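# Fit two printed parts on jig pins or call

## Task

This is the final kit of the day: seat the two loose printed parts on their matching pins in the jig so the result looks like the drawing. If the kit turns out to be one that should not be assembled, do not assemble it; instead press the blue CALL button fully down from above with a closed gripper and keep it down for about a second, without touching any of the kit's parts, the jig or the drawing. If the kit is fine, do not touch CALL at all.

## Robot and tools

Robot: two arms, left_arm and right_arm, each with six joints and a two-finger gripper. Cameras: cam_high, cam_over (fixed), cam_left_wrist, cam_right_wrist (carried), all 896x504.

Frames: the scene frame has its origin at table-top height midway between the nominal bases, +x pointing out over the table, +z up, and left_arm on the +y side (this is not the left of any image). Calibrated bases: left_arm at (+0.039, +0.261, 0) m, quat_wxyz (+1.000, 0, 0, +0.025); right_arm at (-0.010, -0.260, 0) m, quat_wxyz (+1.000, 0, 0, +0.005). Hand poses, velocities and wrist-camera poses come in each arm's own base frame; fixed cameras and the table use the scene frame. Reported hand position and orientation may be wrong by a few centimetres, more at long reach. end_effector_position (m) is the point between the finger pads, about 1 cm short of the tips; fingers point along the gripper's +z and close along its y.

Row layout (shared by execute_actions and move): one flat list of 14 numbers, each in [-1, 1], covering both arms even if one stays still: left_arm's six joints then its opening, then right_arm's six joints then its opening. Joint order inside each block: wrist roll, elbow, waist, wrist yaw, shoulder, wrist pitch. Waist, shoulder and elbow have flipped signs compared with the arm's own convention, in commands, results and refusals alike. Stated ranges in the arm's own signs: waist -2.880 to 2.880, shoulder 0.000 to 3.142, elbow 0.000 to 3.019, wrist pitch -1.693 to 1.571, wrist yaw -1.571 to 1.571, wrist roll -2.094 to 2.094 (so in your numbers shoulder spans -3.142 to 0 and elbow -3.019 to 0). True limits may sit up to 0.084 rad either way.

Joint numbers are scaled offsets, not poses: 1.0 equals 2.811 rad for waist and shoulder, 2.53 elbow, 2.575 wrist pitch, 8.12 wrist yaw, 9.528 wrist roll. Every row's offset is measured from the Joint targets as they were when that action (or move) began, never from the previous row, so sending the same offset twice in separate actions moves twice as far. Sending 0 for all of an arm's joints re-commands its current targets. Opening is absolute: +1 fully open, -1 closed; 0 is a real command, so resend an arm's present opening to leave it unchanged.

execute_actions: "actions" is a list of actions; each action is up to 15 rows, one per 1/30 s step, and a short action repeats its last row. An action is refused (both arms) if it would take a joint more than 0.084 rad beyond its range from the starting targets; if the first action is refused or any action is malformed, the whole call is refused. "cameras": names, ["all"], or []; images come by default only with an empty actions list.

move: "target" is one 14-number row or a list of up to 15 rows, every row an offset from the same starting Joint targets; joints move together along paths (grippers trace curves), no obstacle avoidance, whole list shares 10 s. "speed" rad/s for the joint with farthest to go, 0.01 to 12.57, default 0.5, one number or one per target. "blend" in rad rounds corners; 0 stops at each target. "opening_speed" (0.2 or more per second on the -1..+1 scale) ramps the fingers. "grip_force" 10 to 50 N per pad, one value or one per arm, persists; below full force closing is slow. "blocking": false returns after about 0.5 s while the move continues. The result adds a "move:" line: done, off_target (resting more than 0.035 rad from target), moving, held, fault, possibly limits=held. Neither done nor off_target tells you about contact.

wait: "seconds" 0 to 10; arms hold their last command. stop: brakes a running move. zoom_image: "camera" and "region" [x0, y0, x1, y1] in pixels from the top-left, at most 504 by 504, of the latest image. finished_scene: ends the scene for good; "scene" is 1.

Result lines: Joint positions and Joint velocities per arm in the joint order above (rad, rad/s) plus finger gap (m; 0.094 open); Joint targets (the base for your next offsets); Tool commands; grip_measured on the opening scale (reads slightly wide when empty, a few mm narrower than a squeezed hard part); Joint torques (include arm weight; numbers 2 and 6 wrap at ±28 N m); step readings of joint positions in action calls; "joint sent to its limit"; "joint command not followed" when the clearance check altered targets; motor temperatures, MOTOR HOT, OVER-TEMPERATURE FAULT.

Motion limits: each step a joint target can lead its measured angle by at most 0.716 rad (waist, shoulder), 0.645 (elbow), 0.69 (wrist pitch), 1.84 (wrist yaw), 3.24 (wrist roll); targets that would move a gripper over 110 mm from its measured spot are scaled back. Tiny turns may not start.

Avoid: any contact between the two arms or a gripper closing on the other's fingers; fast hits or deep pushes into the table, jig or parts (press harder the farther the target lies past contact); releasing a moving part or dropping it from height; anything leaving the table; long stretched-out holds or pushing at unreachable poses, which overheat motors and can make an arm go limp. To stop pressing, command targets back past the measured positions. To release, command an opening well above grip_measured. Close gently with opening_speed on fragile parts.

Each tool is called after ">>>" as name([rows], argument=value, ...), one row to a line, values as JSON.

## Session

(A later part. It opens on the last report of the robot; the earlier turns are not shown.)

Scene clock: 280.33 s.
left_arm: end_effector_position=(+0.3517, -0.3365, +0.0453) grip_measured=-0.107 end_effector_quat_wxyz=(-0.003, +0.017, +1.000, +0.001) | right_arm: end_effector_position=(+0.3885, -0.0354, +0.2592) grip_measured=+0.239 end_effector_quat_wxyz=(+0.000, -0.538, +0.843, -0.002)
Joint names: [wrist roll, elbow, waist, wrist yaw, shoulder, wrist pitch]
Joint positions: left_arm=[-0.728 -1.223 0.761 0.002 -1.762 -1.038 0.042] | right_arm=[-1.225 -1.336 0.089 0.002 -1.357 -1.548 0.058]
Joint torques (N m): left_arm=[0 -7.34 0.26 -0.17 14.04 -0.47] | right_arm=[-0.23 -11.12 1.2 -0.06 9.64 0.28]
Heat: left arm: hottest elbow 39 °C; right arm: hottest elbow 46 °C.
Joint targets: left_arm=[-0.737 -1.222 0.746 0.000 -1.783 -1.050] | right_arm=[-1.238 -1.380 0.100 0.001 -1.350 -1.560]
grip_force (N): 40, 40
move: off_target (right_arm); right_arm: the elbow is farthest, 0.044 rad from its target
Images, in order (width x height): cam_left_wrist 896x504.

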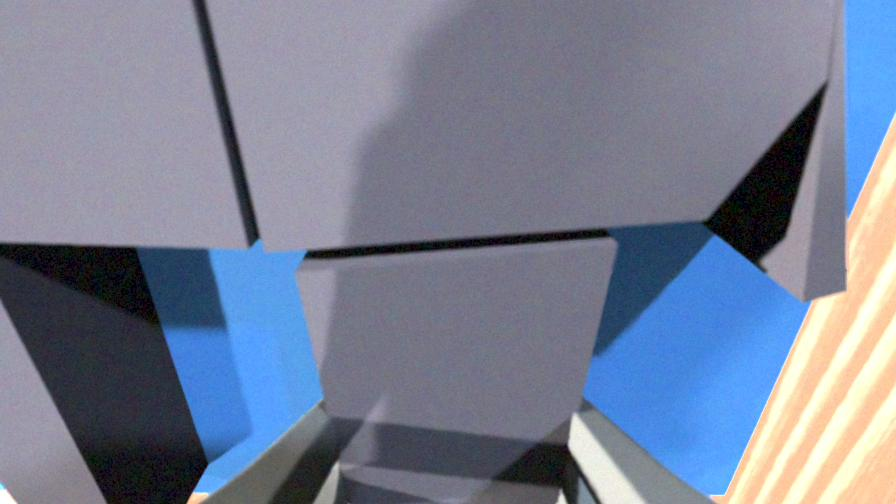

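>>> wait(seconds=0, cameras=["cam_over","cam_left_wrist"])

>>> zoom_image(camera="cam_over", region=[500, 110, 610, 225])

>>> zoom_image(camera="cam_left_wrist", region=[230, 190, 480, 290])

>>> zoom_image(camera="cam_left_wrist", region=[480, 190, 730, 290])

Scene clock: 281.47 s.
left_arm: end_effector_position=(+0.3517, -0.3365, +0.0453) grip_measured=-0.107 end_effector_quat_wxyz=(-0.003, +0.017, +1.000, +0.001) | right_arm: end_effector_position=(+0.3885, -0.0354, +0.2592) grip_measured=+0.239 end_effector_quat_wxyz=(+0.000, -0.538, +0.843, -0.002)
Joint names: [wrist roll, elbow, waist, wrist yaw, shoulder, wrist pitch]
Joint positions: left_arm=[-0.728 -1.223 0.761 0.002 -1.762 -1.038 0.042] | right_arm=[-1.225 -1.336 0.089 0.002 -1.357 -1.548 0.058]
Joint torques (N m): left_arm=[0.02 -7.16 0.15 -0.18 14.27 -0.55] | right_arm=[-0.24 -11.07 1.08 -0.06 9.58 0.21]
Heat: left arm: hottest elbow 39 °C; right arm: hottest elbow 46 °C.
Joint targets: left_arm=[-0.737 -1.222 0.746 0.000 -1.783 -1.050] | right_arm=[-1.238 -1.380 0.100 0.001 -1.350 -1.560]
Tool commands: left_gripper/opening=-0.3 right_gripper/opening=+0.24
grip_force (N): 40, 40
Images, in order (width x height): cam_over 896x504, cam_left_wrist 896x504.

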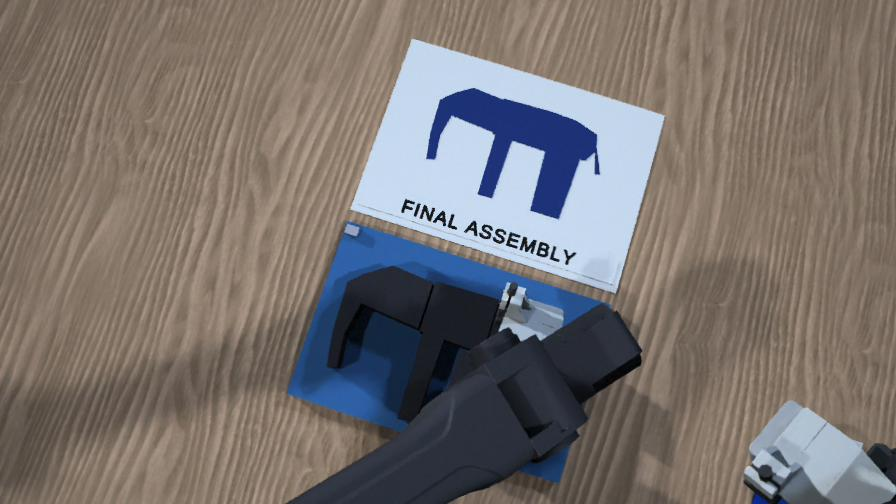

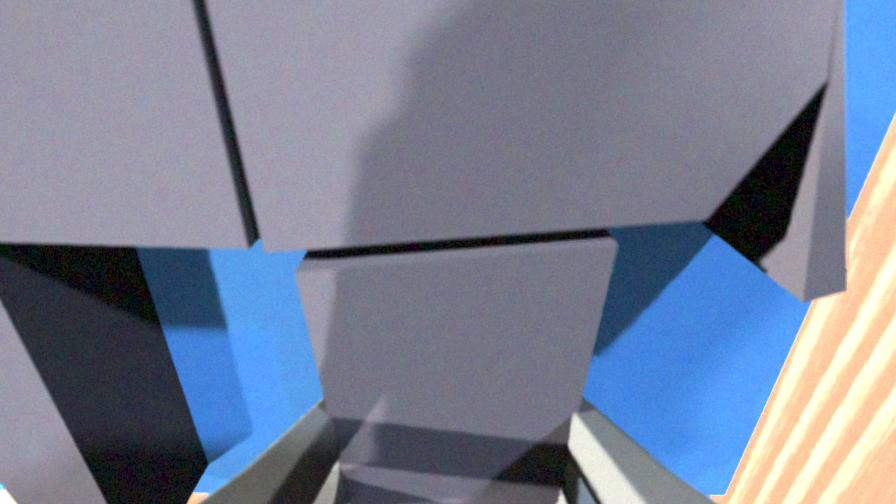

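Scaled by 4.383 from the camera's 896x504 image, which has a finer 1280x720 frame.

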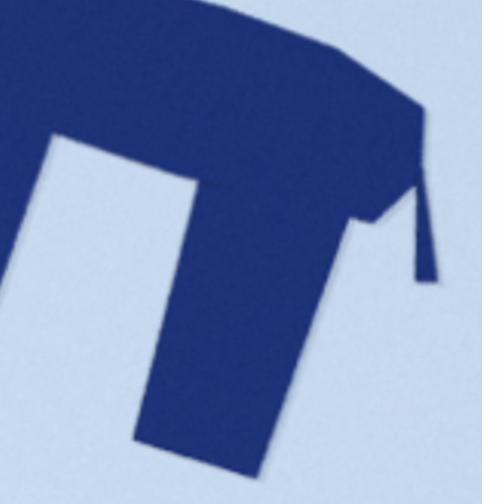

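Scaled by 2.016 from the camera's 896x504 image, which has a finer 1280x720 frame.

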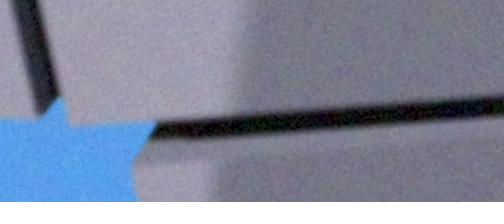

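Scaled by 2.016 from the camera's 896x504 image, which has a finer 1280x720 frame.

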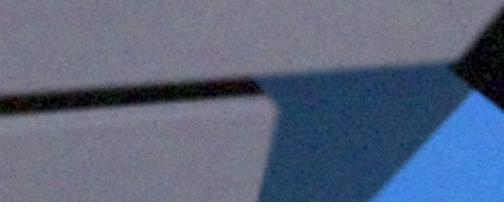

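>>> zoom_image(camera="cam_over", region=[505, 130, 605, 180])

>>> zoom_image(camera="cam_over", region=[430, 80, 610, 180])

Scaled by 5.040 from the camera's 896x504 image, which has a finer 1280x720 frame.

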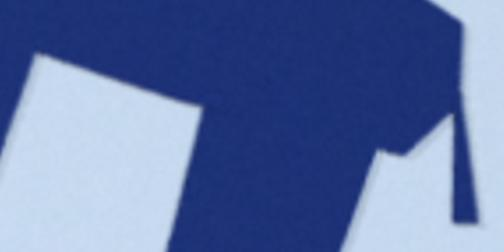

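Scaled by 2.800 from the camera's 896x504 image, which has a finer 1280x720 frame.

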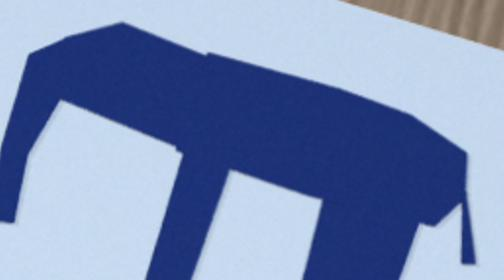

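>>> move([
  [0,0,0,0.00148,0,0,-0.3,0,0,0,0,0,0,0.24],
  [0,0,0,0.00148,0,0.0163,-0.3,0,0,0,0,0,0,0.24],
], speed=[0.02,0.015])

Scene clock: 299.80 s.
left_arm: end_effector_position=(+0.3542, -0.3399, +0.0449) grip_measured=-0.107 end_effector_quat_wxyz=(+0.001, +0.016, +1.000, -0.006) | right_arm: end_effector_position=(+0.3885, -0.0354, +0.2592) grip_measured=+0.239 end_effector_quat_wxyz=(+0.000, -0.538, +0.843, -0.002)
Joint names: [wrist roll, elbow, waist, wrist yaw, shoulder, wrist pitch]
Joint positions: left_arm=[-0.729 -1.223 0.761 0.008 -1.763 -1.021 0.042] | right_arm=[-1.225 -1.336 0.089 0.002 -1.357 -1.548 0.058]
Joint torques (N m): left_arm=[0 -7.23 0.21 0.05 14.1 0.51] | right_arm=[-0.24 -11.12 1.14 -0.06 9.52 0.23]
Heat: left arm: hottest elbow 38 °C; right arm: hottest elbow 47 °C.
Joint targets: left_arm=[-0.737 -1.222 0.746 0.012 -1.783 -1.008] | right_arm=[-1.238 -1.380 0.100 0.001 -1.350 -1.560]
grip_force (N): 40, 40
move: off_target (right_arm); right_arm: the elbow is farthest, 0.044 rad from its target

>>> move([
  [0,0,0,0.001,0,0,-0.3,0,0,0,0,0,0,0.24],
  [0,0,0,0.001,0,-0.0163,-0.3,0,0,0,0,0,0,0.24],
], speed=[0.02,0.015])

Scene clock: 304.30 s.
left_arm: end_effector_position=(+0.3496, -0.3382, +0.0378) grip_measured=-0.107 end_effector_quat_wxyz=(-0.013, +0.016, +1.000, -0.002) | right_arm: end_effector_position=(+0.3885, -0.0354, +0.2592) grip_measured=+0.239 end_effector_quat_wxyz=(+0.000, -0.538, +0.843, -0.002)
Joint names: [wrist roll, elbow, waist, wrist yaw, shoulder, wrist pitch]
Joint positions: left_arm=[-0.729 -1.222 0.76 0.021 -1.778 -1.032 0.042] | right_arm=[-1.225 -1.336 0.089 0.002 -1.357 -1.548 0.058]
Joint torques (N m): left_arm=[0.02 -7.24 0.21 -0.14 15.27 -0.77] | right_arm=[-0.23 -11.11 1.14 -0.05 9.7 0.24]
Heat: left arm: hottest elbow 37 °C; right arm: hottest elbow 48 °C.
Joint targets: left_arm=[-0.737 -1.221 0.746 0.020 -1.783 -1.050] | right_arm=[-1.238 -1.380 0.100 0.001 -1.350 -1.560]
grip_force (N): 40, 40
move: off_target (right_arm); right_arm: the elbow is farthest, 0.044 rad from its target

>>> wait(seconds=0, cameras=["cam_left_wrist"])

Scene clock: 304.77 s.
left_arm: end_effector_position=(+0.3496, -0.3383, +0.0378) grip_measured=-0.107 end_effector_quat_wxyz=(-0.013, +0.016, +1.000, -0.002) | right_arm: end_effector_position=(+0.3885, -0.0354, +0.2592) grip_measured=+0.239 end_effector_quat_wxyz=(+0.000, -0.538, +0.843, -0.002)
Joint names: [wrist roll, elbow, waist, wrist yaw, shoulder, wrist pitch]
Joint positions: left_arm=[-0.729 -1.222 0.76 0.022 -1.778 -1.032 0.042] | right_arm=[-1.225 -1.336 0.089 0.002 -1.357 -1.548 0.058]
Joint torques (N m): left_arm=[0.02 -7.15 0.44 -0.14 15.79 -0.66] | right_arm=[-0.24 -11.12 1.08 -0.06 9.7 0.2]
Heat: left arm: hottest elbow 37 °C; right arm: hottest elbow 48 °C.
Joint targets: left_arm=[-0.737 -1.221 0.746 0.020 -1.783 -1.050] | right_arm=[-1.238 -1.380 0.100 0.001 -1.350 -1.560]
Tool commands: left_gripper/opening=-0.3 right_gripper/opening=+0.24
grip_force (N): 40, 40
Images, in order (width x height): cam_left_wrist 896x504.

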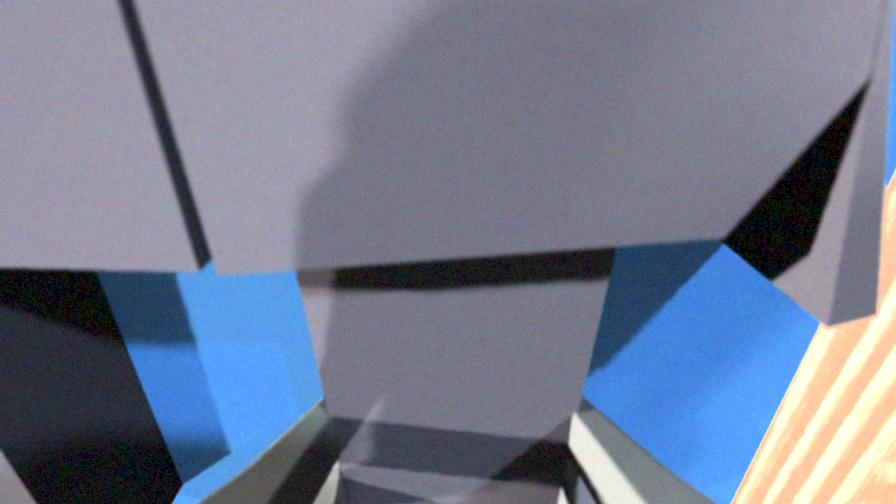

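>>> zoom_image(camera="cam_left_wrist", region=[200, 220, 480, 420])

>>> zoom_image(camera="cam_left_wrist", region=[440, 220, 720, 420])

Scaled by 1.800 from the camera's 896x504 image, which has a finer 1280x720 frame.

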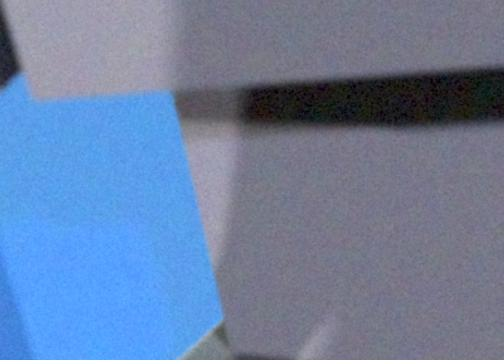

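Scaled by 1.800 from the camera's 896x504 image, which has a finer 1280x720 frame.

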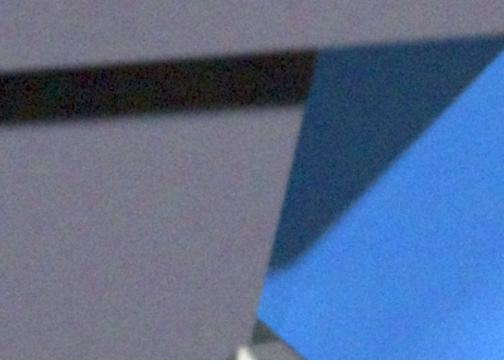

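>>> move(target=[0,0,0,0,-0.0036,0,-0.3,0,0,0,0,0,0,0.24], speed=0.02)

Scene clock: 313.53 s.
left_arm: end_effector_position=(+0.3493, -0.3381, +0.0369) grip_measured=-0.107 end_effector_quat_wxyz=(-0.014, +0.016, +1.000, -0.002) | right_arm: end_effector_position=(+0.3885, -0.0354, +0.2592) grip_measured=+0.239 end_effector_quat_wxyz=(+0.000, -0.538, +0.843, -0.002)
Joint names: [wrist roll, elbow, waist, wrist yaw, shoulder, wrist pitch]
Joint positions: left_arm=[-0.729 -1.222 0.76 0.022 -1.779 -1.032 0.042] | right_arm=[-1.225 -1.336 0.089 0.002 -1.357 -1.548 0.058]
Joint torques (N m): left_arm=[0.01 -7.19 0.32 -0.15 14.62 -0.7] | right_arm=[-0.23 -11.15 1.26 -0.06 9.7 0.25]
Heat: left arm: hottest elbow 37 °C; right arm: hottest elbow 48 °C.
Joint targets: left_arm=[-0.737 -1.221 0.746 0.020 -1.793 -1.050] | right_arm=[-1.238 -1.380 0.100 0.001 -1.350 -1.560]
grip_force (N): 40, 40
move: off_target (right_arm); right_arm: the elbow is farthest, 0.044 rad from its target

>>> move(target=[0,0,0,0,0,0.0163,-0.3,0,0,0,0,0,0,0.24], speed=0.02)

Scene clock: 316.63 s.
left_arm: end_effector_position=(+0.3516, -0.3403, +0.0356) grip_measured=-0.107 end_effector_quat_wxyz=(-0.010, +0.016, +1.000, -0.005) | right_arm: end_effector_position=(+0.3885, -0.0354, +0.2592) grip_measured=+0.239 end_effector_quat_wxyz=(+0.000, -0.538, +0.843, -0.002)
Joint names: [wrist roll, elbow, waist, wrist yaw, shoulder, wrist pitch]
Joint positions: left_arm=[-0.729 -1.222 0.76 0.022 -1.782 -1.018 0.042] | right_arm=[-1.225 -1.336 0.089 0.002 -1.357 -1.548 0.058]
Joint torques (N m): left_arm=[-0.01 -7.24 0.62 -0.17 15.5 0.43] | right_arm=[-0.22 -11.12 1.2 -0.05 9.7 0.25]
Heat: left arm: hottest elbow 37 °C; right arm: hottest elbow 48 °C.
Joint targets: left_arm=[-0.737 -1.221 0.746 0.020 -1.794 -1.008] | right_arm=[-1.238 -1.380 0.100 0.001 -1.350 -1.560]
grip_force (N): 40, 40
move: off_target (right_arm); right_arm: the elbow is farthest, 0.044 rad from its target

>>> wait(seconds=0, cameras=["cam_left_wrist"])

Scene clock: 317.30 s.
left_arm: end_effector_position=(+0.3517, -0.3404, +0.0356) grip_measured=-0.107 end_effector_quat_wxyz=(-0.010, +0.016, +1.000, -0.006) | right_arm: end_effector_position=(+0.3885, -0.0354, +0.2592) grip_measured=+0.239 end_effector_quat_wxyz=(+0.000, -0.538, +0.843, -0.002)
Joint names: [wrist roll, elbow, waist, wrist yaw, shoulder, wrist pitch]
Joint positions: left_arm=[-0.729 -1.222 0.76 0.022 -1.782 -1.018 0.042] | right_arm=[-1.225 -1.336 0.089 0.002 -1.357 -1.548 0.058]
Joint torques (N m): left_arm=[0.01 -7.27 0.44 -0.15 15.09 0.43] | right_arm=[-0.24 -11.15 1.32 -0.07 9.7 0.28]
Heat: left arm: hottest elbow 37 °C; right arm: hottest elbow 48 °C.
Joint targets: left_arm=[-0.737 -1.221 0.746 0.020 -1.794 -1.008] | right_arm=[-1.238 -1.380 0.100 0.001 -1.350 -1.560]
Tool commands: left_gripper/opening=-0.3 right_gripper/opening=+0.24
grip_force (N): 40, 40
Images, in order (width x height): cam_left_wrist 896x504.

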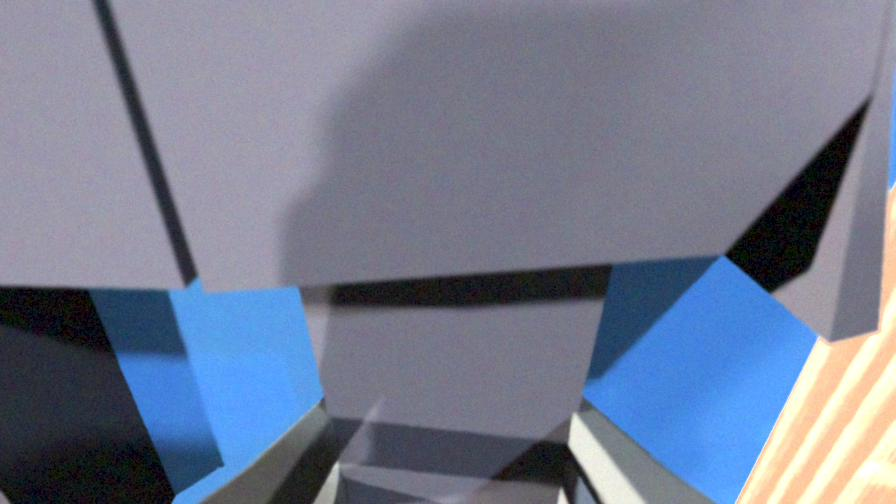

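>>> move(target=[0,0,0,0,0,0.0047,-0.3,0,0,0,0,0,0,0.24], speed=0.02)

Scene clock: 320.77 s.
left_arm: end_effector_position=(+0.3531, -0.3418, +0.0355) grip_measured=-0.107 end_effector_quat_wxyz=(-0.007, +0.016, +1.000, -0.008) | right_arm: end_effector_position=(+0.3885, -0.0354, +0.2592) grip_measured=+0.239 end_effector_quat_wxyz=(+0.000, -0.538, +0.843, -0.002)
Joint names: [wrist roll, elbow, waist, wrist yaw, shoulder, wrist pitch]
Joint positions: left_arm=[-0.729 -1.222 0.76 0.022 -1.782 -1.01 0.042] | right_arm=[-1.225 -1.336 0.089 0.002 -1.357 -1.548 0.058]
Joint torques (N m): left_arm=[-0.01 -7.23 0.67 -0.15 15.09 0.62] | right_arm=[-0.24 -11.17 1.2 -0.07 9.7 0.21]
Heat: left arm: hottest elbow 37 °C; right arm: hottest elbow 49 °C.
Joint targets: left_arm=[-0.737 -1.221 0.746 0.020 -1.793 -0.996] | right_arm=[-1.238 -1.380 0.100 0.001 -1.350 -1.560]
grip_force (N): 40, 40
move: off_target (right_arm); right_arm: the elbow is farthest, 0.044 rad from its target

>>> wait(seconds=0, cameras=["cam_left_wrist","cam_high"])

Scene clock: 321.63 s.
left_arm: end_effector_position=(+0.3531, -0.3418, +0.0355) grip_measured=-0.107 end_effector_quat_wxyz=(-0.007, +0.016, +1.000, -0.008) | right_arm: end_effector_position=(+0.3885, -0.0354, +0.2592) grip_measured=+0.239 end_effector_quat_wxyz=(+0.000, -0.538, +0.843, -0.002)
Joint names: [wrist roll, elbow, waist, wrist yaw, shoulder, wrist pitch]
Joint positions: left_arm=[-0.729 -1.222 0.76 0.022 -1.782 -1.01 0.042] | right_arm=[-1.225 -1.336 0.089 0.002 -1.357 -1.548 0.058]
Joint torques (N m): left_arm=[-0.01 -7.24 0.62 -0.16 15.21 0.59] | right_arm=[-0.23 -11.11 1.26 -0.05 9.76 0.28]
Heat: left arm: hottest elbow 37 °C; right arm: hottest elbow 49 °C.
Joint targets: left_arm=[-0.737 -1.221 0.746 0.020 -1.793 -0.996] | right_arm=[-1.238 -1.380 0.100 0.001 -1.350 -1.560]
Tool commands: left_gripper/opening=-0.3 right_gripper/opening=+0.24
grip_force (N): 40, 40
Images, in order (width x height): cam_high 896x504, cam_left_wrist 896x504.

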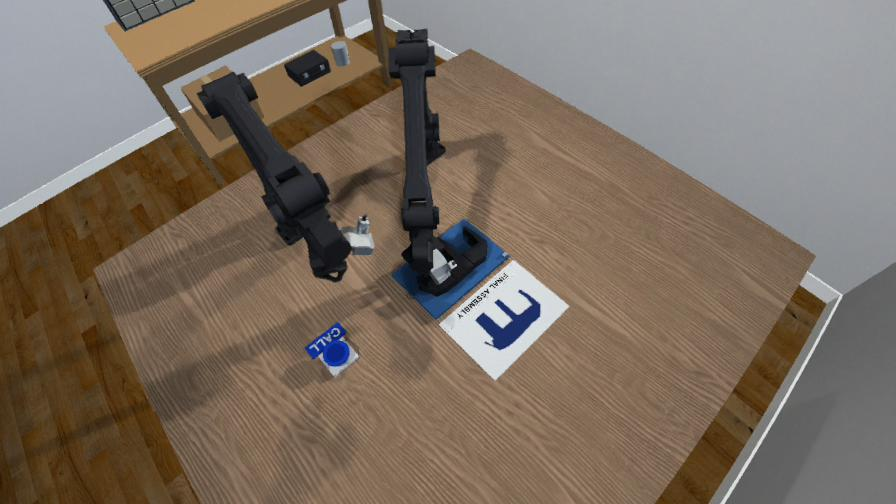

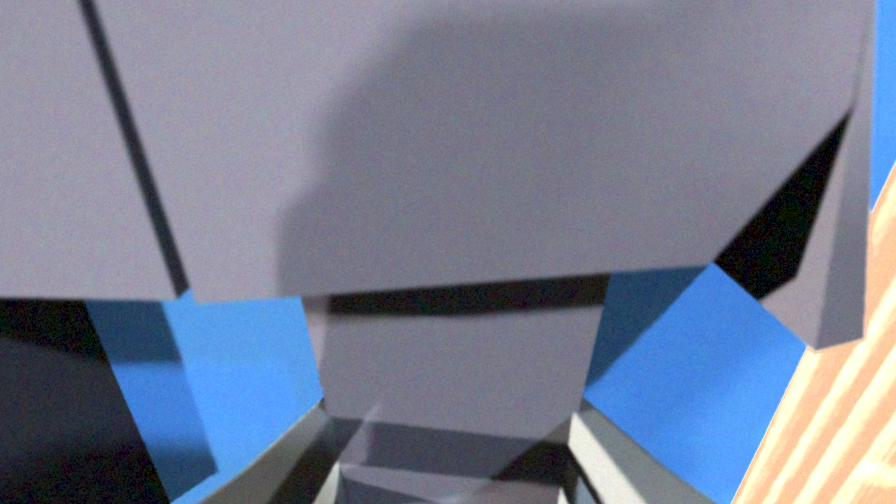

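>>> zoom_image(camera="cam_left_wrist", region=[200, 220, 480, 420])

>>> zoom_image(camera="cam_left_wrist", region=[440, 220, 720, 420])

>>> zoom_image(camera="cam_left_wrist", region=[140, 380, 720, 504])

Scaled by 1.800 from the camera's 896x504 image, which has a finer 1280x720 frame.

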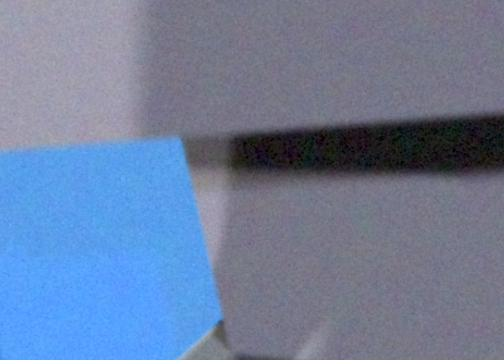

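Scaled by 1.800 from the camera's 896x504 image, which has a finer 1280x720 frame.

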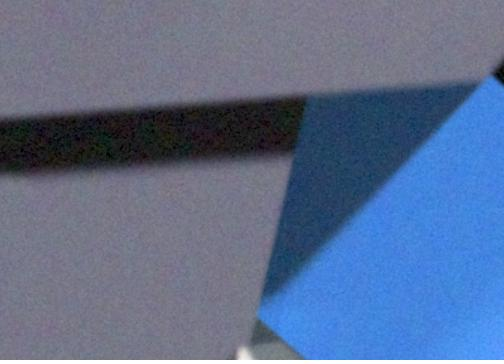

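Region (140, 380, 720, 504) is 580x124 pixels. A region can be at most 504 by 504 pixels.

>>> zoom_image(camera="cam_left_wrist", region=[60, 280, 350, 504])

>>> zoom_image(camera="cam_left_wrist", region=[520, 220, 896, 504])

>>> zoom_image(camera="cam_high", region=[380, 200, 580, 390])

Scaled by 1.738 from the camera's 896x504 image, which has a finer 1280x720 frame.

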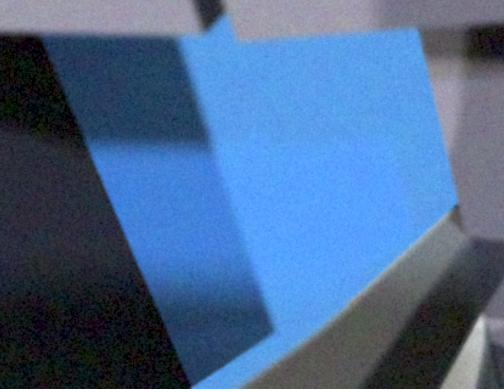

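Scaled by 1.340 from the camera's 896x504 image, which has a finer 1280x720 frame.

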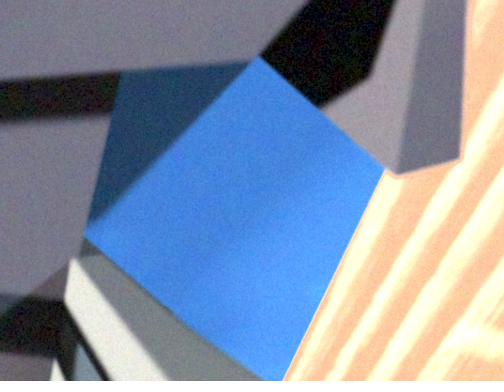

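Scaled by 2.520 from the camera's 896x504 image, which has a finer 1280x720 frame.

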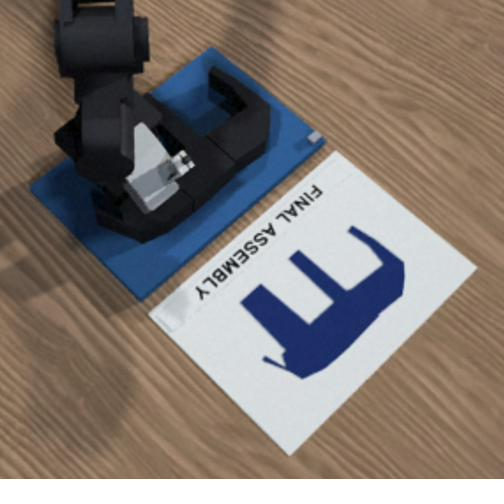

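>>> move(target=[0,0,0,-0.00185,0,0,-0.3,0,0,0,0,0,0,0.24], speed=0.02)

Scene clock: 329.90 s.
left_arm: end_effector_position=(+0.3534, -0.3410, +0.0352) grip_measured=-0.107 end_effector_quat_wxyz=(-0.006, +0.016, +1.000, -0.006) | right_arm: end_effector_position=(+0.3885, -0.0354, +0.2592) grip_measured=+0.239 end_effector_quat_wxyz=(+0.000, -0.538, +0.843, -0.002)
Joint names: [wrist roll, elbow, waist, wrist yaw, shoulder, wrist pitch]
Joint positions: left_arm=[-0.729 -1.221 0.76 0.018 -1.782 -1.01 0.042] | right_arm=[-1.225 -1.336 0.089 0.002 -1.357 -1.548 0.058]
Joint torques (N m): left_arm=[-0.01 -7.49 0.5 -0.54 15.33 0.64] | right_arm=[-0.23 -11.14 0.97 -0.07 9.88 0.23]
Heat: left arm: hottest elbow 37 °C; right arm: hottest elbow 49 °C.
Joint targets: left_arm=[-0.737 -1.222 0.746 0.005 -1.793 -0.996] | right_arm=[-1.238 -1.380 0.100 0.001 -1.350 -1.560]
grip_force (N): 40, 40
move: off_target (right_arm); right_arm: the elbow is farthest, 0.044 rad from its target

>>> move(target=[0,0,0,0,0,-0.0136,-0.3,0,0,0,0,0,0,0.24], speed=0.025)

Scene clock: 334.77 s.
left_arm: end_effector_position=(+0.3525, -0.3389, +0.0352) grip_measured=-0.107 end_effector_quat_wxyz=(-0.007, +0.016, +1.000, -0.002) | right_arm: end_effector_position=(+0.3885, -0.0354, +0.2592) grip_measured=+0.239 end_effector_quat_wxyz=(+0.000, -0.538, +0.843, -0.002)
Joint names: [wrist roll, elbow, waist, wrist yaw, shoulder, wrist pitch]
Joint positions: left_arm=[-0.729 -1.221 0.76 0.012 -1.782 -1.018 0.042] | right_arm=[-1.225 -1.336 0.089 0.002 -1.357 -1.548 0.058]
Joint torques (N m): left_arm=[0.01 -7.35 0.32 -0.39 14.62 -0.53] | right_arm=[-0.24 -11.11 1.26 -0.06 9.76 0.2]
Heat: left arm: hottest elbow 36 °C; right arm: hottest elbow 49 °C.
Joint targets: left_arm=[-0.737 -1.222 0.746 0.005 -1.793 -1.031] | right_arm=[-1.238 -1.380 0.100 0.001 -1.350 -1.560]
grip_force (N): 40, 40
move: off_target (right_arm); right_arm: the elbow is farthest, 0.044 rad from its target

>>> wait(seconds=0, cameras=["cam_right_wrist","cam_left_wrist"])

Scene clock: 335.90 s.
left_arm: end_effector_position=(+0.3525, -0.3388, +0.0352) grip_measured=-0.107 end_effector_quat_wxyz=(-0.007, +0.016, +1.000, -0.002) | right_arm: end_effector_position=(+0.3885, -0.0354, +0.2592) grip_measured=+0.239 end_effector_quat_wxyz=(+0.000, -0.538, +0.843, -0.002)
Joint names: [wrist roll, elbow, waist, wrist yaw, shoulder, wrist pitch]
Joint positions: left_arm=[-0.729 -1.221 0.76 0.012 -1.782 -1.018 0.042] | right_arm=[-1.225 -1.336 0.089 0.002 -1.357 -1.548 0.058]
Joint torques (N m): left_arm=[0 -7.24 0.85 -0.32 15.09 -0.47] | right_arm=[-0.23 -11.15 1.32 -0.08 9.64 0.21]
Heat: left arm: hottest elbow 36 °C; right arm: hottest elbow 49 °C.
Joint targets: left_arm=[-0.737 -1.222 0.746 0.005 -1.793 -1.031] | right_arm=[-1.238 -1.380 0.100 0.001 -1.350 -1.560]
Tool commands: left_gripper/opening=-0.3 right_gripper/opening=+0.24
grip_force (N): 40, 40
Images, in order (width x height): cam_left_wrist 896x504, cam_right_wrist 896x504.

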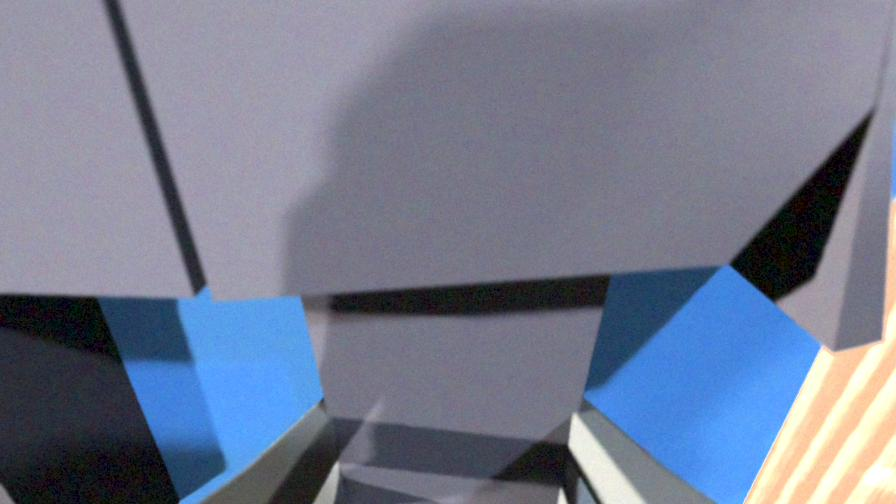

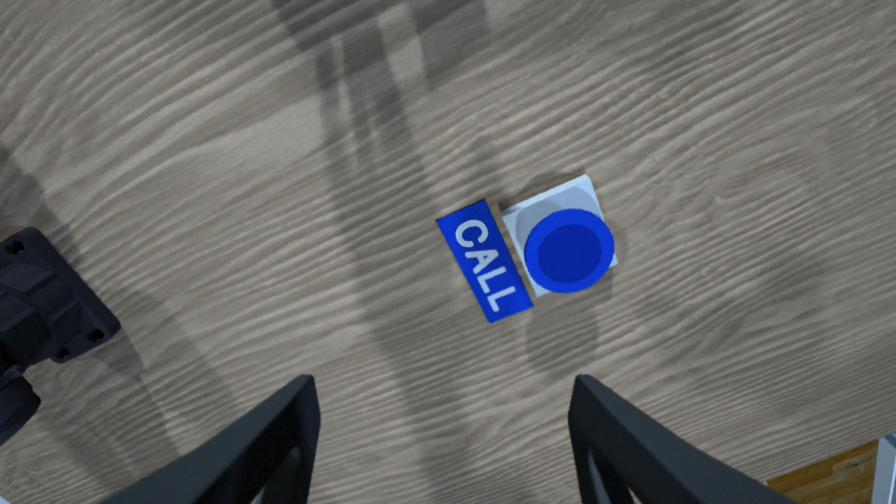

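>>> move(target=[0,0,0,0.00413,0,-0.0058,-0.3,0,0,0,0,0,0,0.24], speed=0.02, cameras=["cam_left_wrist"])

Scene clock: 341.30 s.
left_arm: end_effector_position=(+0.3482, -0.3395, +0.0353) grip_measured=-0.107 end_effector_quat_wxyz=(-0.018, +0.015, +1.000, -0.005) | right_arm: end_effector_position=(+0.3885, -0.0354, +0.2592) grip_measured=+0.239 end_effector_quat_wxyz=(+0.000, -0.538, +0.843, -0.002)
Joint names: [wrist roll, elbow, waist, wrist yaw, shoulder, wrist pitch]
Joint positions: left_arm=[-0.729 -1.221 0.76 0.033 -1.782 -1.029 0.042] | right_arm=[-1.225 -1.336 0.089 0.002 -1.357 -1.548 0.058]
Joint torques (N m): left_arm=[0.01 -7.32 0.62 0.14 15.27 -0.72] | right_arm=[-0.24 -11.17 1.2 -0.07 9.58 0.23]
Heat: left arm: hottest elbow 36 °C; right arm: hottest elbow 50 °C.
Joint targets: left_arm=[-0.737 -1.222 0.746 0.039 -1.793 -1.046] | right_arm=[-1.238 -1.380 0.100 0.001 -1.350 -1.560]
grip_force (N): 40, 40
move: off_target (right_arm); right_arm: the elbow is farthest, 0.044 rad from its target
Images, in order (width x height): cam_left_wrist 896x504.

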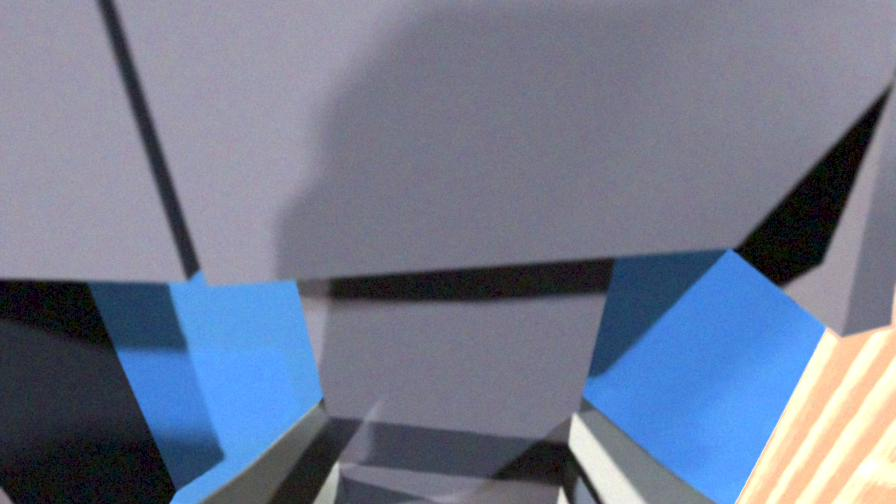

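>>> wait(seconds=0, cameras=["cam_over"])

>>> zoom_image(camera="cam_over", region=[270, 200, 520, 440])

Scene clock: 343.23 s.
left_arm: end_effector_position=(+0.3482, -0.3395, +0.0353) grip_measured=-0.107 end_effector_quat_wxyz=(-0.018, +0.015, +1.000, -0.005) | right_arm: end_effector_position=(+0.3885, -0.0354, +0.2592) grip_measured=+0.239 end_effector_quat_wxyz=(+0.000, -0.538, +0.843, -0.002)
Joint names: [wrist roll, elbow, waist, wrist yaw, shoulder, wrist pitch]
Joint positions: left_arm=[-0.729 -1.221 0.76 0.033 -1.782 -1.029 0.042] | right_arm=[-1.225 -1.336 0.089 0.002 -1.357 -1.548 0.058]
Joint torques (N m): left_arm=[-0.01 -7.3 0.21 0.14 15.44 -0.58] | right_arm=[-0.24 -11.14 1.2 -0.07 9.82 0.21]
Heat: left arm: hottest elbow 36 °C; right arm: hottest elbow 50 °C.
Joint targets: left_arm=[-0.737 -1.222 0.746 0.039 -1.793 -1.046] | right_arm=[-1.238 -1.380 0.100 0.001 -1.350 -1.560]
Tool commands: left_gripper/opening=-0.3 right_gripper/opening=+0.24
grip_force (N): 40, 40
Images, in order (width x height): cam_over 896x504.

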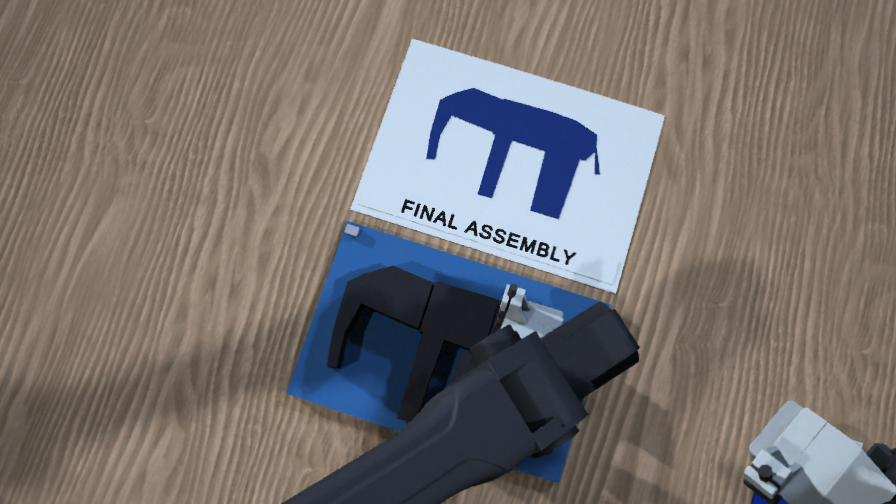

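Scaled by 2.016 from the camera's 896x504 image, which has a finer 1280x720 frame.

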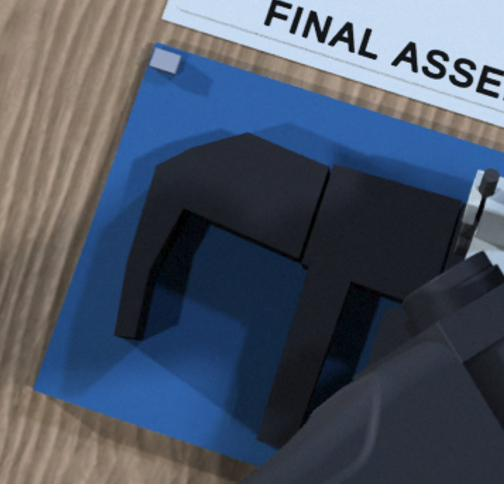

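>>> move([
  [0,0,0,0,0.0331,-0.01165,-0.3,0,0,0,0,0,0,0.24],
  [0,0,0,-0.0048,0.0615,0.775,-0.3,0,0,0,0,0,0,0.24],
], speed=[0.12,1.0], blend=[0.02,0], cameras=["cam_high","cam_over"])

Scene clock: 354.57 s.
left_arm: end_effector_position=(+0.4955, -0.4696, +0.4392) grip_measured=-0.107 end_effector_quat_wxyz=(+0.622, +0.007, +0.528, -0.578) | right_arm: end_effector_position=(+0.3885, -0.0354, +0.2592) grip_measured=+0.239 end_effector_quat_wxyz=(+0.000, -0.538, +0.843, -0.002)
Joint names: [wrist roll, elbow, waist, wrist yaw, shoulder, wrist pitch]
Joint positions: left_arm=[-0.738 -1.18 0.757 0.004 -1.65 0.927 0.042] | right_arm=[-1.225 -1.336 0.089 0.002 -1.357 -1.548 0.058]
Joint torques (N m): left_arm=[0.16 -12.52 0.26 -0.2 18.84 2.06] | right_arm=[-0.24 -11.12 1.26 -0.07 9.64 0.25]
Heat: left arm: hottest elbow 36 °C; right arm: hottest elbow 50 °C.
Joint targets: left_arm=[-0.737 -1.222 0.746 0.000 -1.621 0.950] | right_arm=[-1.238 -1.380 0.100 0.001 -1.350 -1.560]
grip_force (N): 40, 40
move: off_target (left_arm, right_arm); left_arm: the elbow is farthest, 0.042 rad from its target; right_arm: the elbow is farthest, 0.044 rad from its target
Images, in order (width x height): cam_high 896x504, cam_over 896x504.

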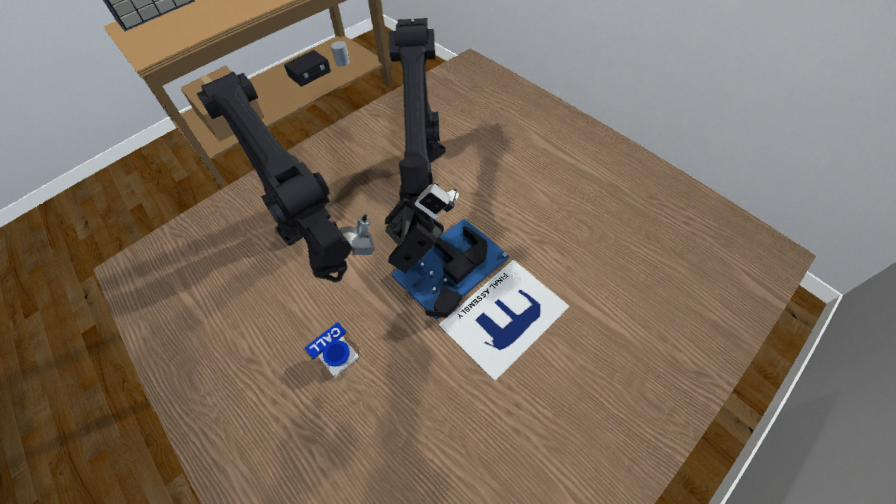

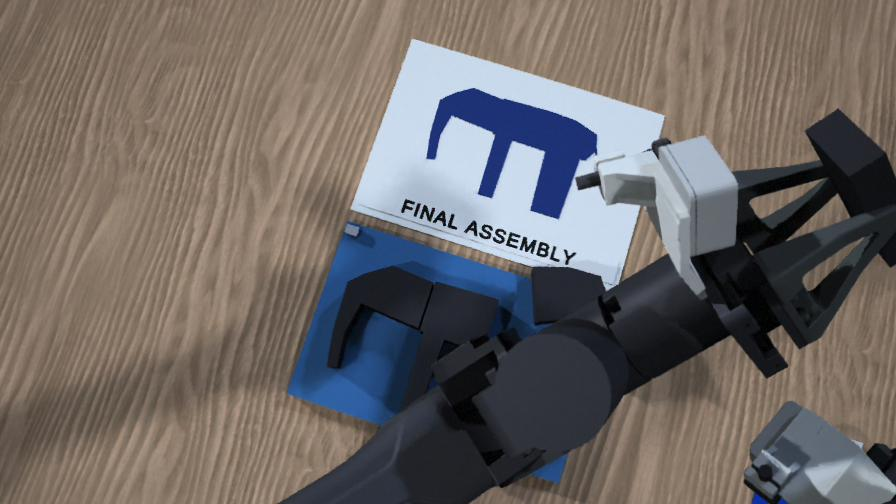

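>>> zoom_image(camera="cam_high", region=[370, 170, 530, 330])

>>> zoom_image(camera="cam_over", region=[400, 240, 650, 400])

Scaled by 3.150 from the camera's 896x504 image, which has a finer 1280x720 frame.

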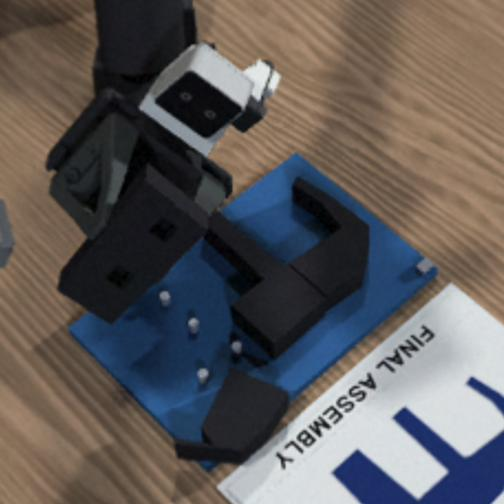

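Scaled by 2.016 from the camera's 896x504 image, which has a finer 1280x720 frame.

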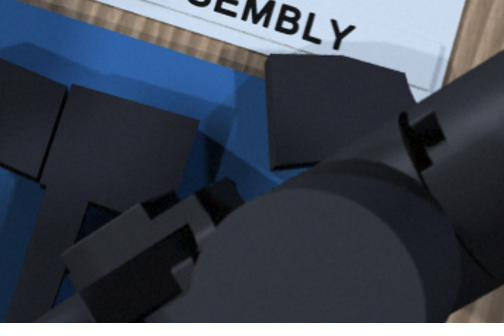

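>>> zoom_image(camera="cam_high", region=[385, 210, 445, 275])

>>> zoom_image(camera="cam_high", region=[410, 245, 480, 325])

Scaled by 7.754 from the camera's 896x504 image, which has a finer 1280x720 frame.

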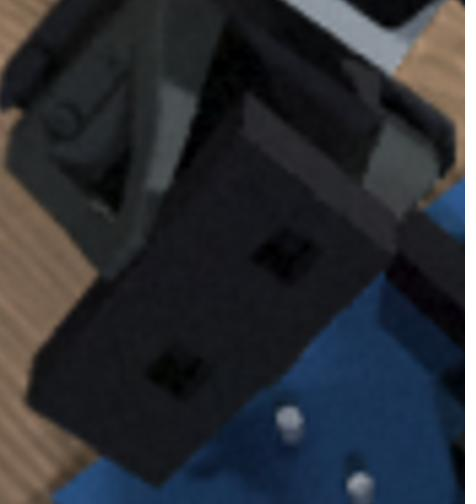

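Scaled by 6.300 from the camera's 896x504 image, which has a finer 1280x720 frame.

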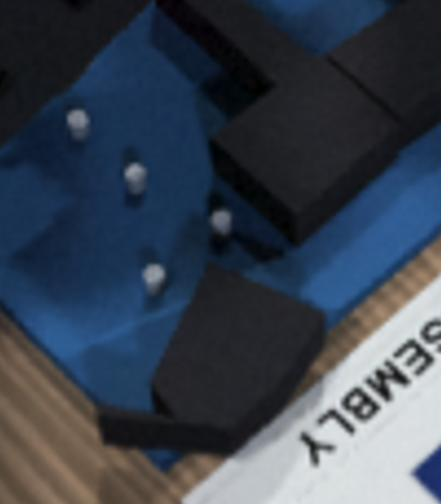

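>>> move(target=[0,0,-0.249,0,0,0,-0.3,0,-0.1115,-0.1587,0,-0.1437,0.0478,0.24], speed=0.6, cameras=["cam_over","cam_right_wrist","cam_high"])

Scene clock: 364.67 s.
left_arm: end_effector_position=(+0.6821, -0.0297, +0.4392) grip_measured=-0.107 end_effector_quat_wxyz=(+0.785, -0.180, +0.497, -0.323) | right_arm: end_effector_position=(+0.4992, +0.1791, +0.1966) grip_measured=+0.239 end_effector_quat_wxyz=(+0.002, +0.707, -0.707, +0.000)
Joint names: [wrist roll, elbow, waist, wrist yaw, shoulder, wrist pitch]
Joint positions: left_arm=[-0.738 -1.18 0.043 0 -1.65 0.927 0.042] | right_arm=[-1.225 -1.614 -0.346 0.002 -1.74 -1.449 0.058]
Joint torques (N m): left_arm=[0.14 -12.38 1.79 -0.05 18.32 1.89] | right_arm=[-0.23 -11.38 0.26 -0.03 14.86 1.13]
Heat: left arm: hottest elbow 36 °C; right arm: hottest elbow 50 °C.
Joint targets: left_arm=[-0.737 -1.222 0.046 0.000 -1.621 0.950] | right_arm=[-1.238 -1.662 -0.346 0.001 -1.754 -1.436]
grip_force (N): 40, 40
move: off_target (left_arm, right_arm); left_arm: the elbow is farthest, 0.042 rad from its target; right_arm: the elbow is farthest, 0.048 rad from its target
Images, in order (width x height): cam_high 896x504, cam_over 896x504, cam_right_wrist 896x504.

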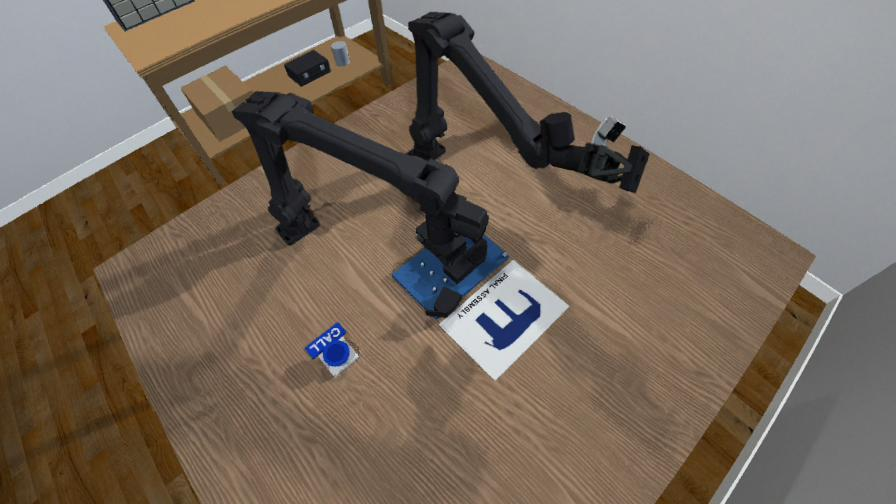

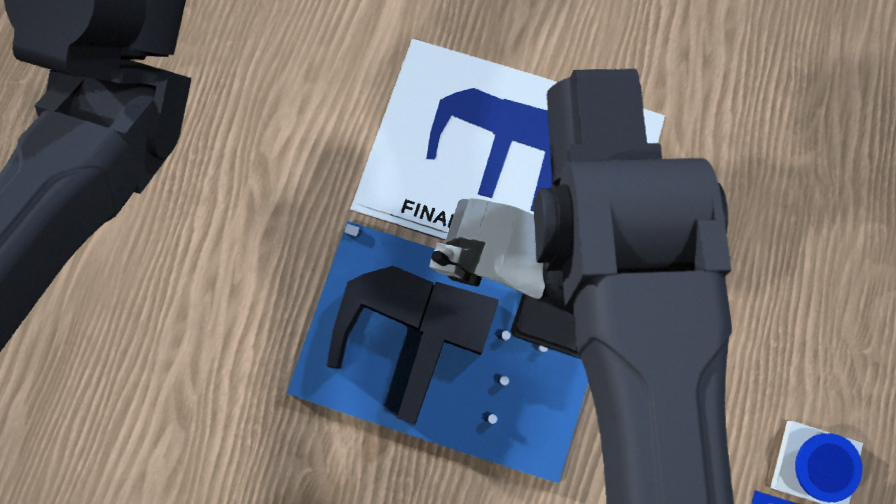

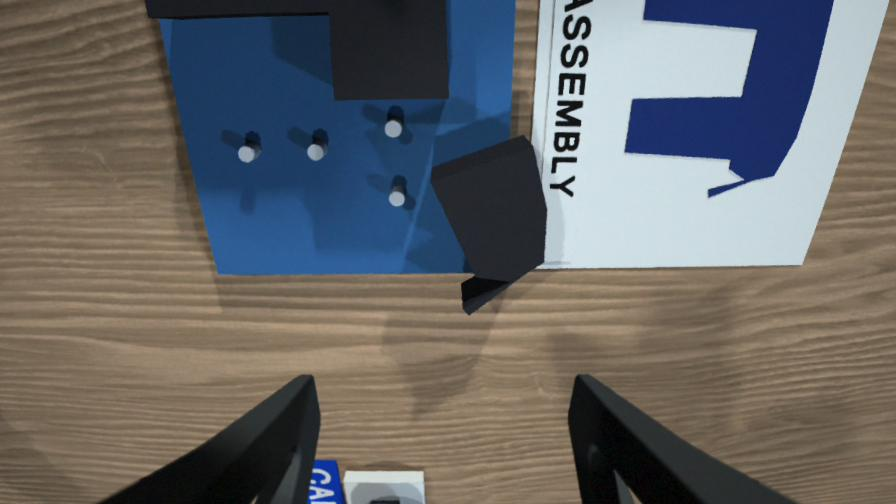

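>>> zoom_image(camera="cam_right_wrist", region=[210, 60, 460, 300])

>>> zoom_image(camera="cam_right_wrist", region=[400, 110, 600, 330])

>>> zoom_image(camera="cam_right_wrist", region=[600, 0, 880, 210])

Scaled by 2.016 from the camera's 896x504 image, which has a finer 1280x720 frame.

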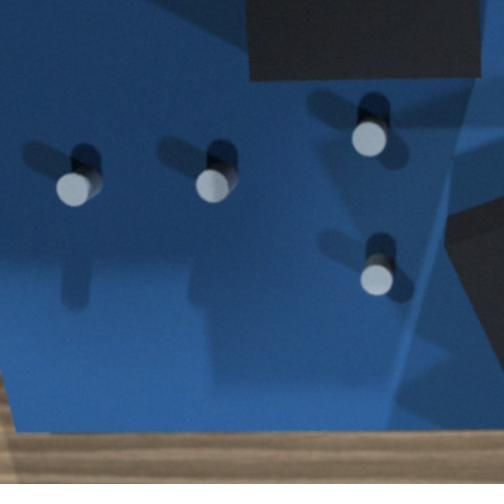

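Scaled by 2.291 from the camera's 896x504 image, which has a finer 1280x720 frame.

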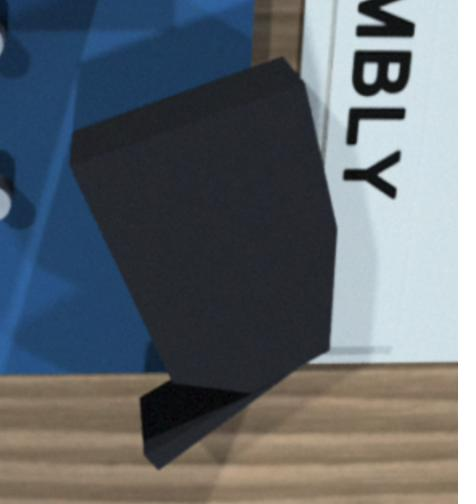

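Scaled by 1.800 from the camera's 896x504 image, which has a finer 1280x720 frame.

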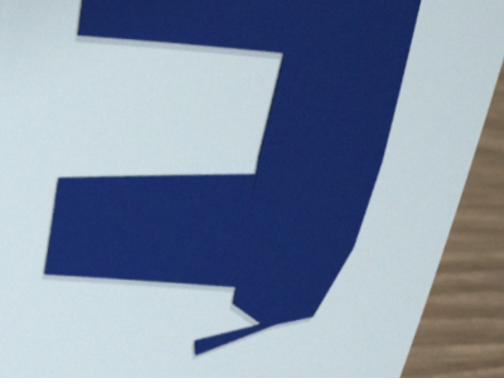

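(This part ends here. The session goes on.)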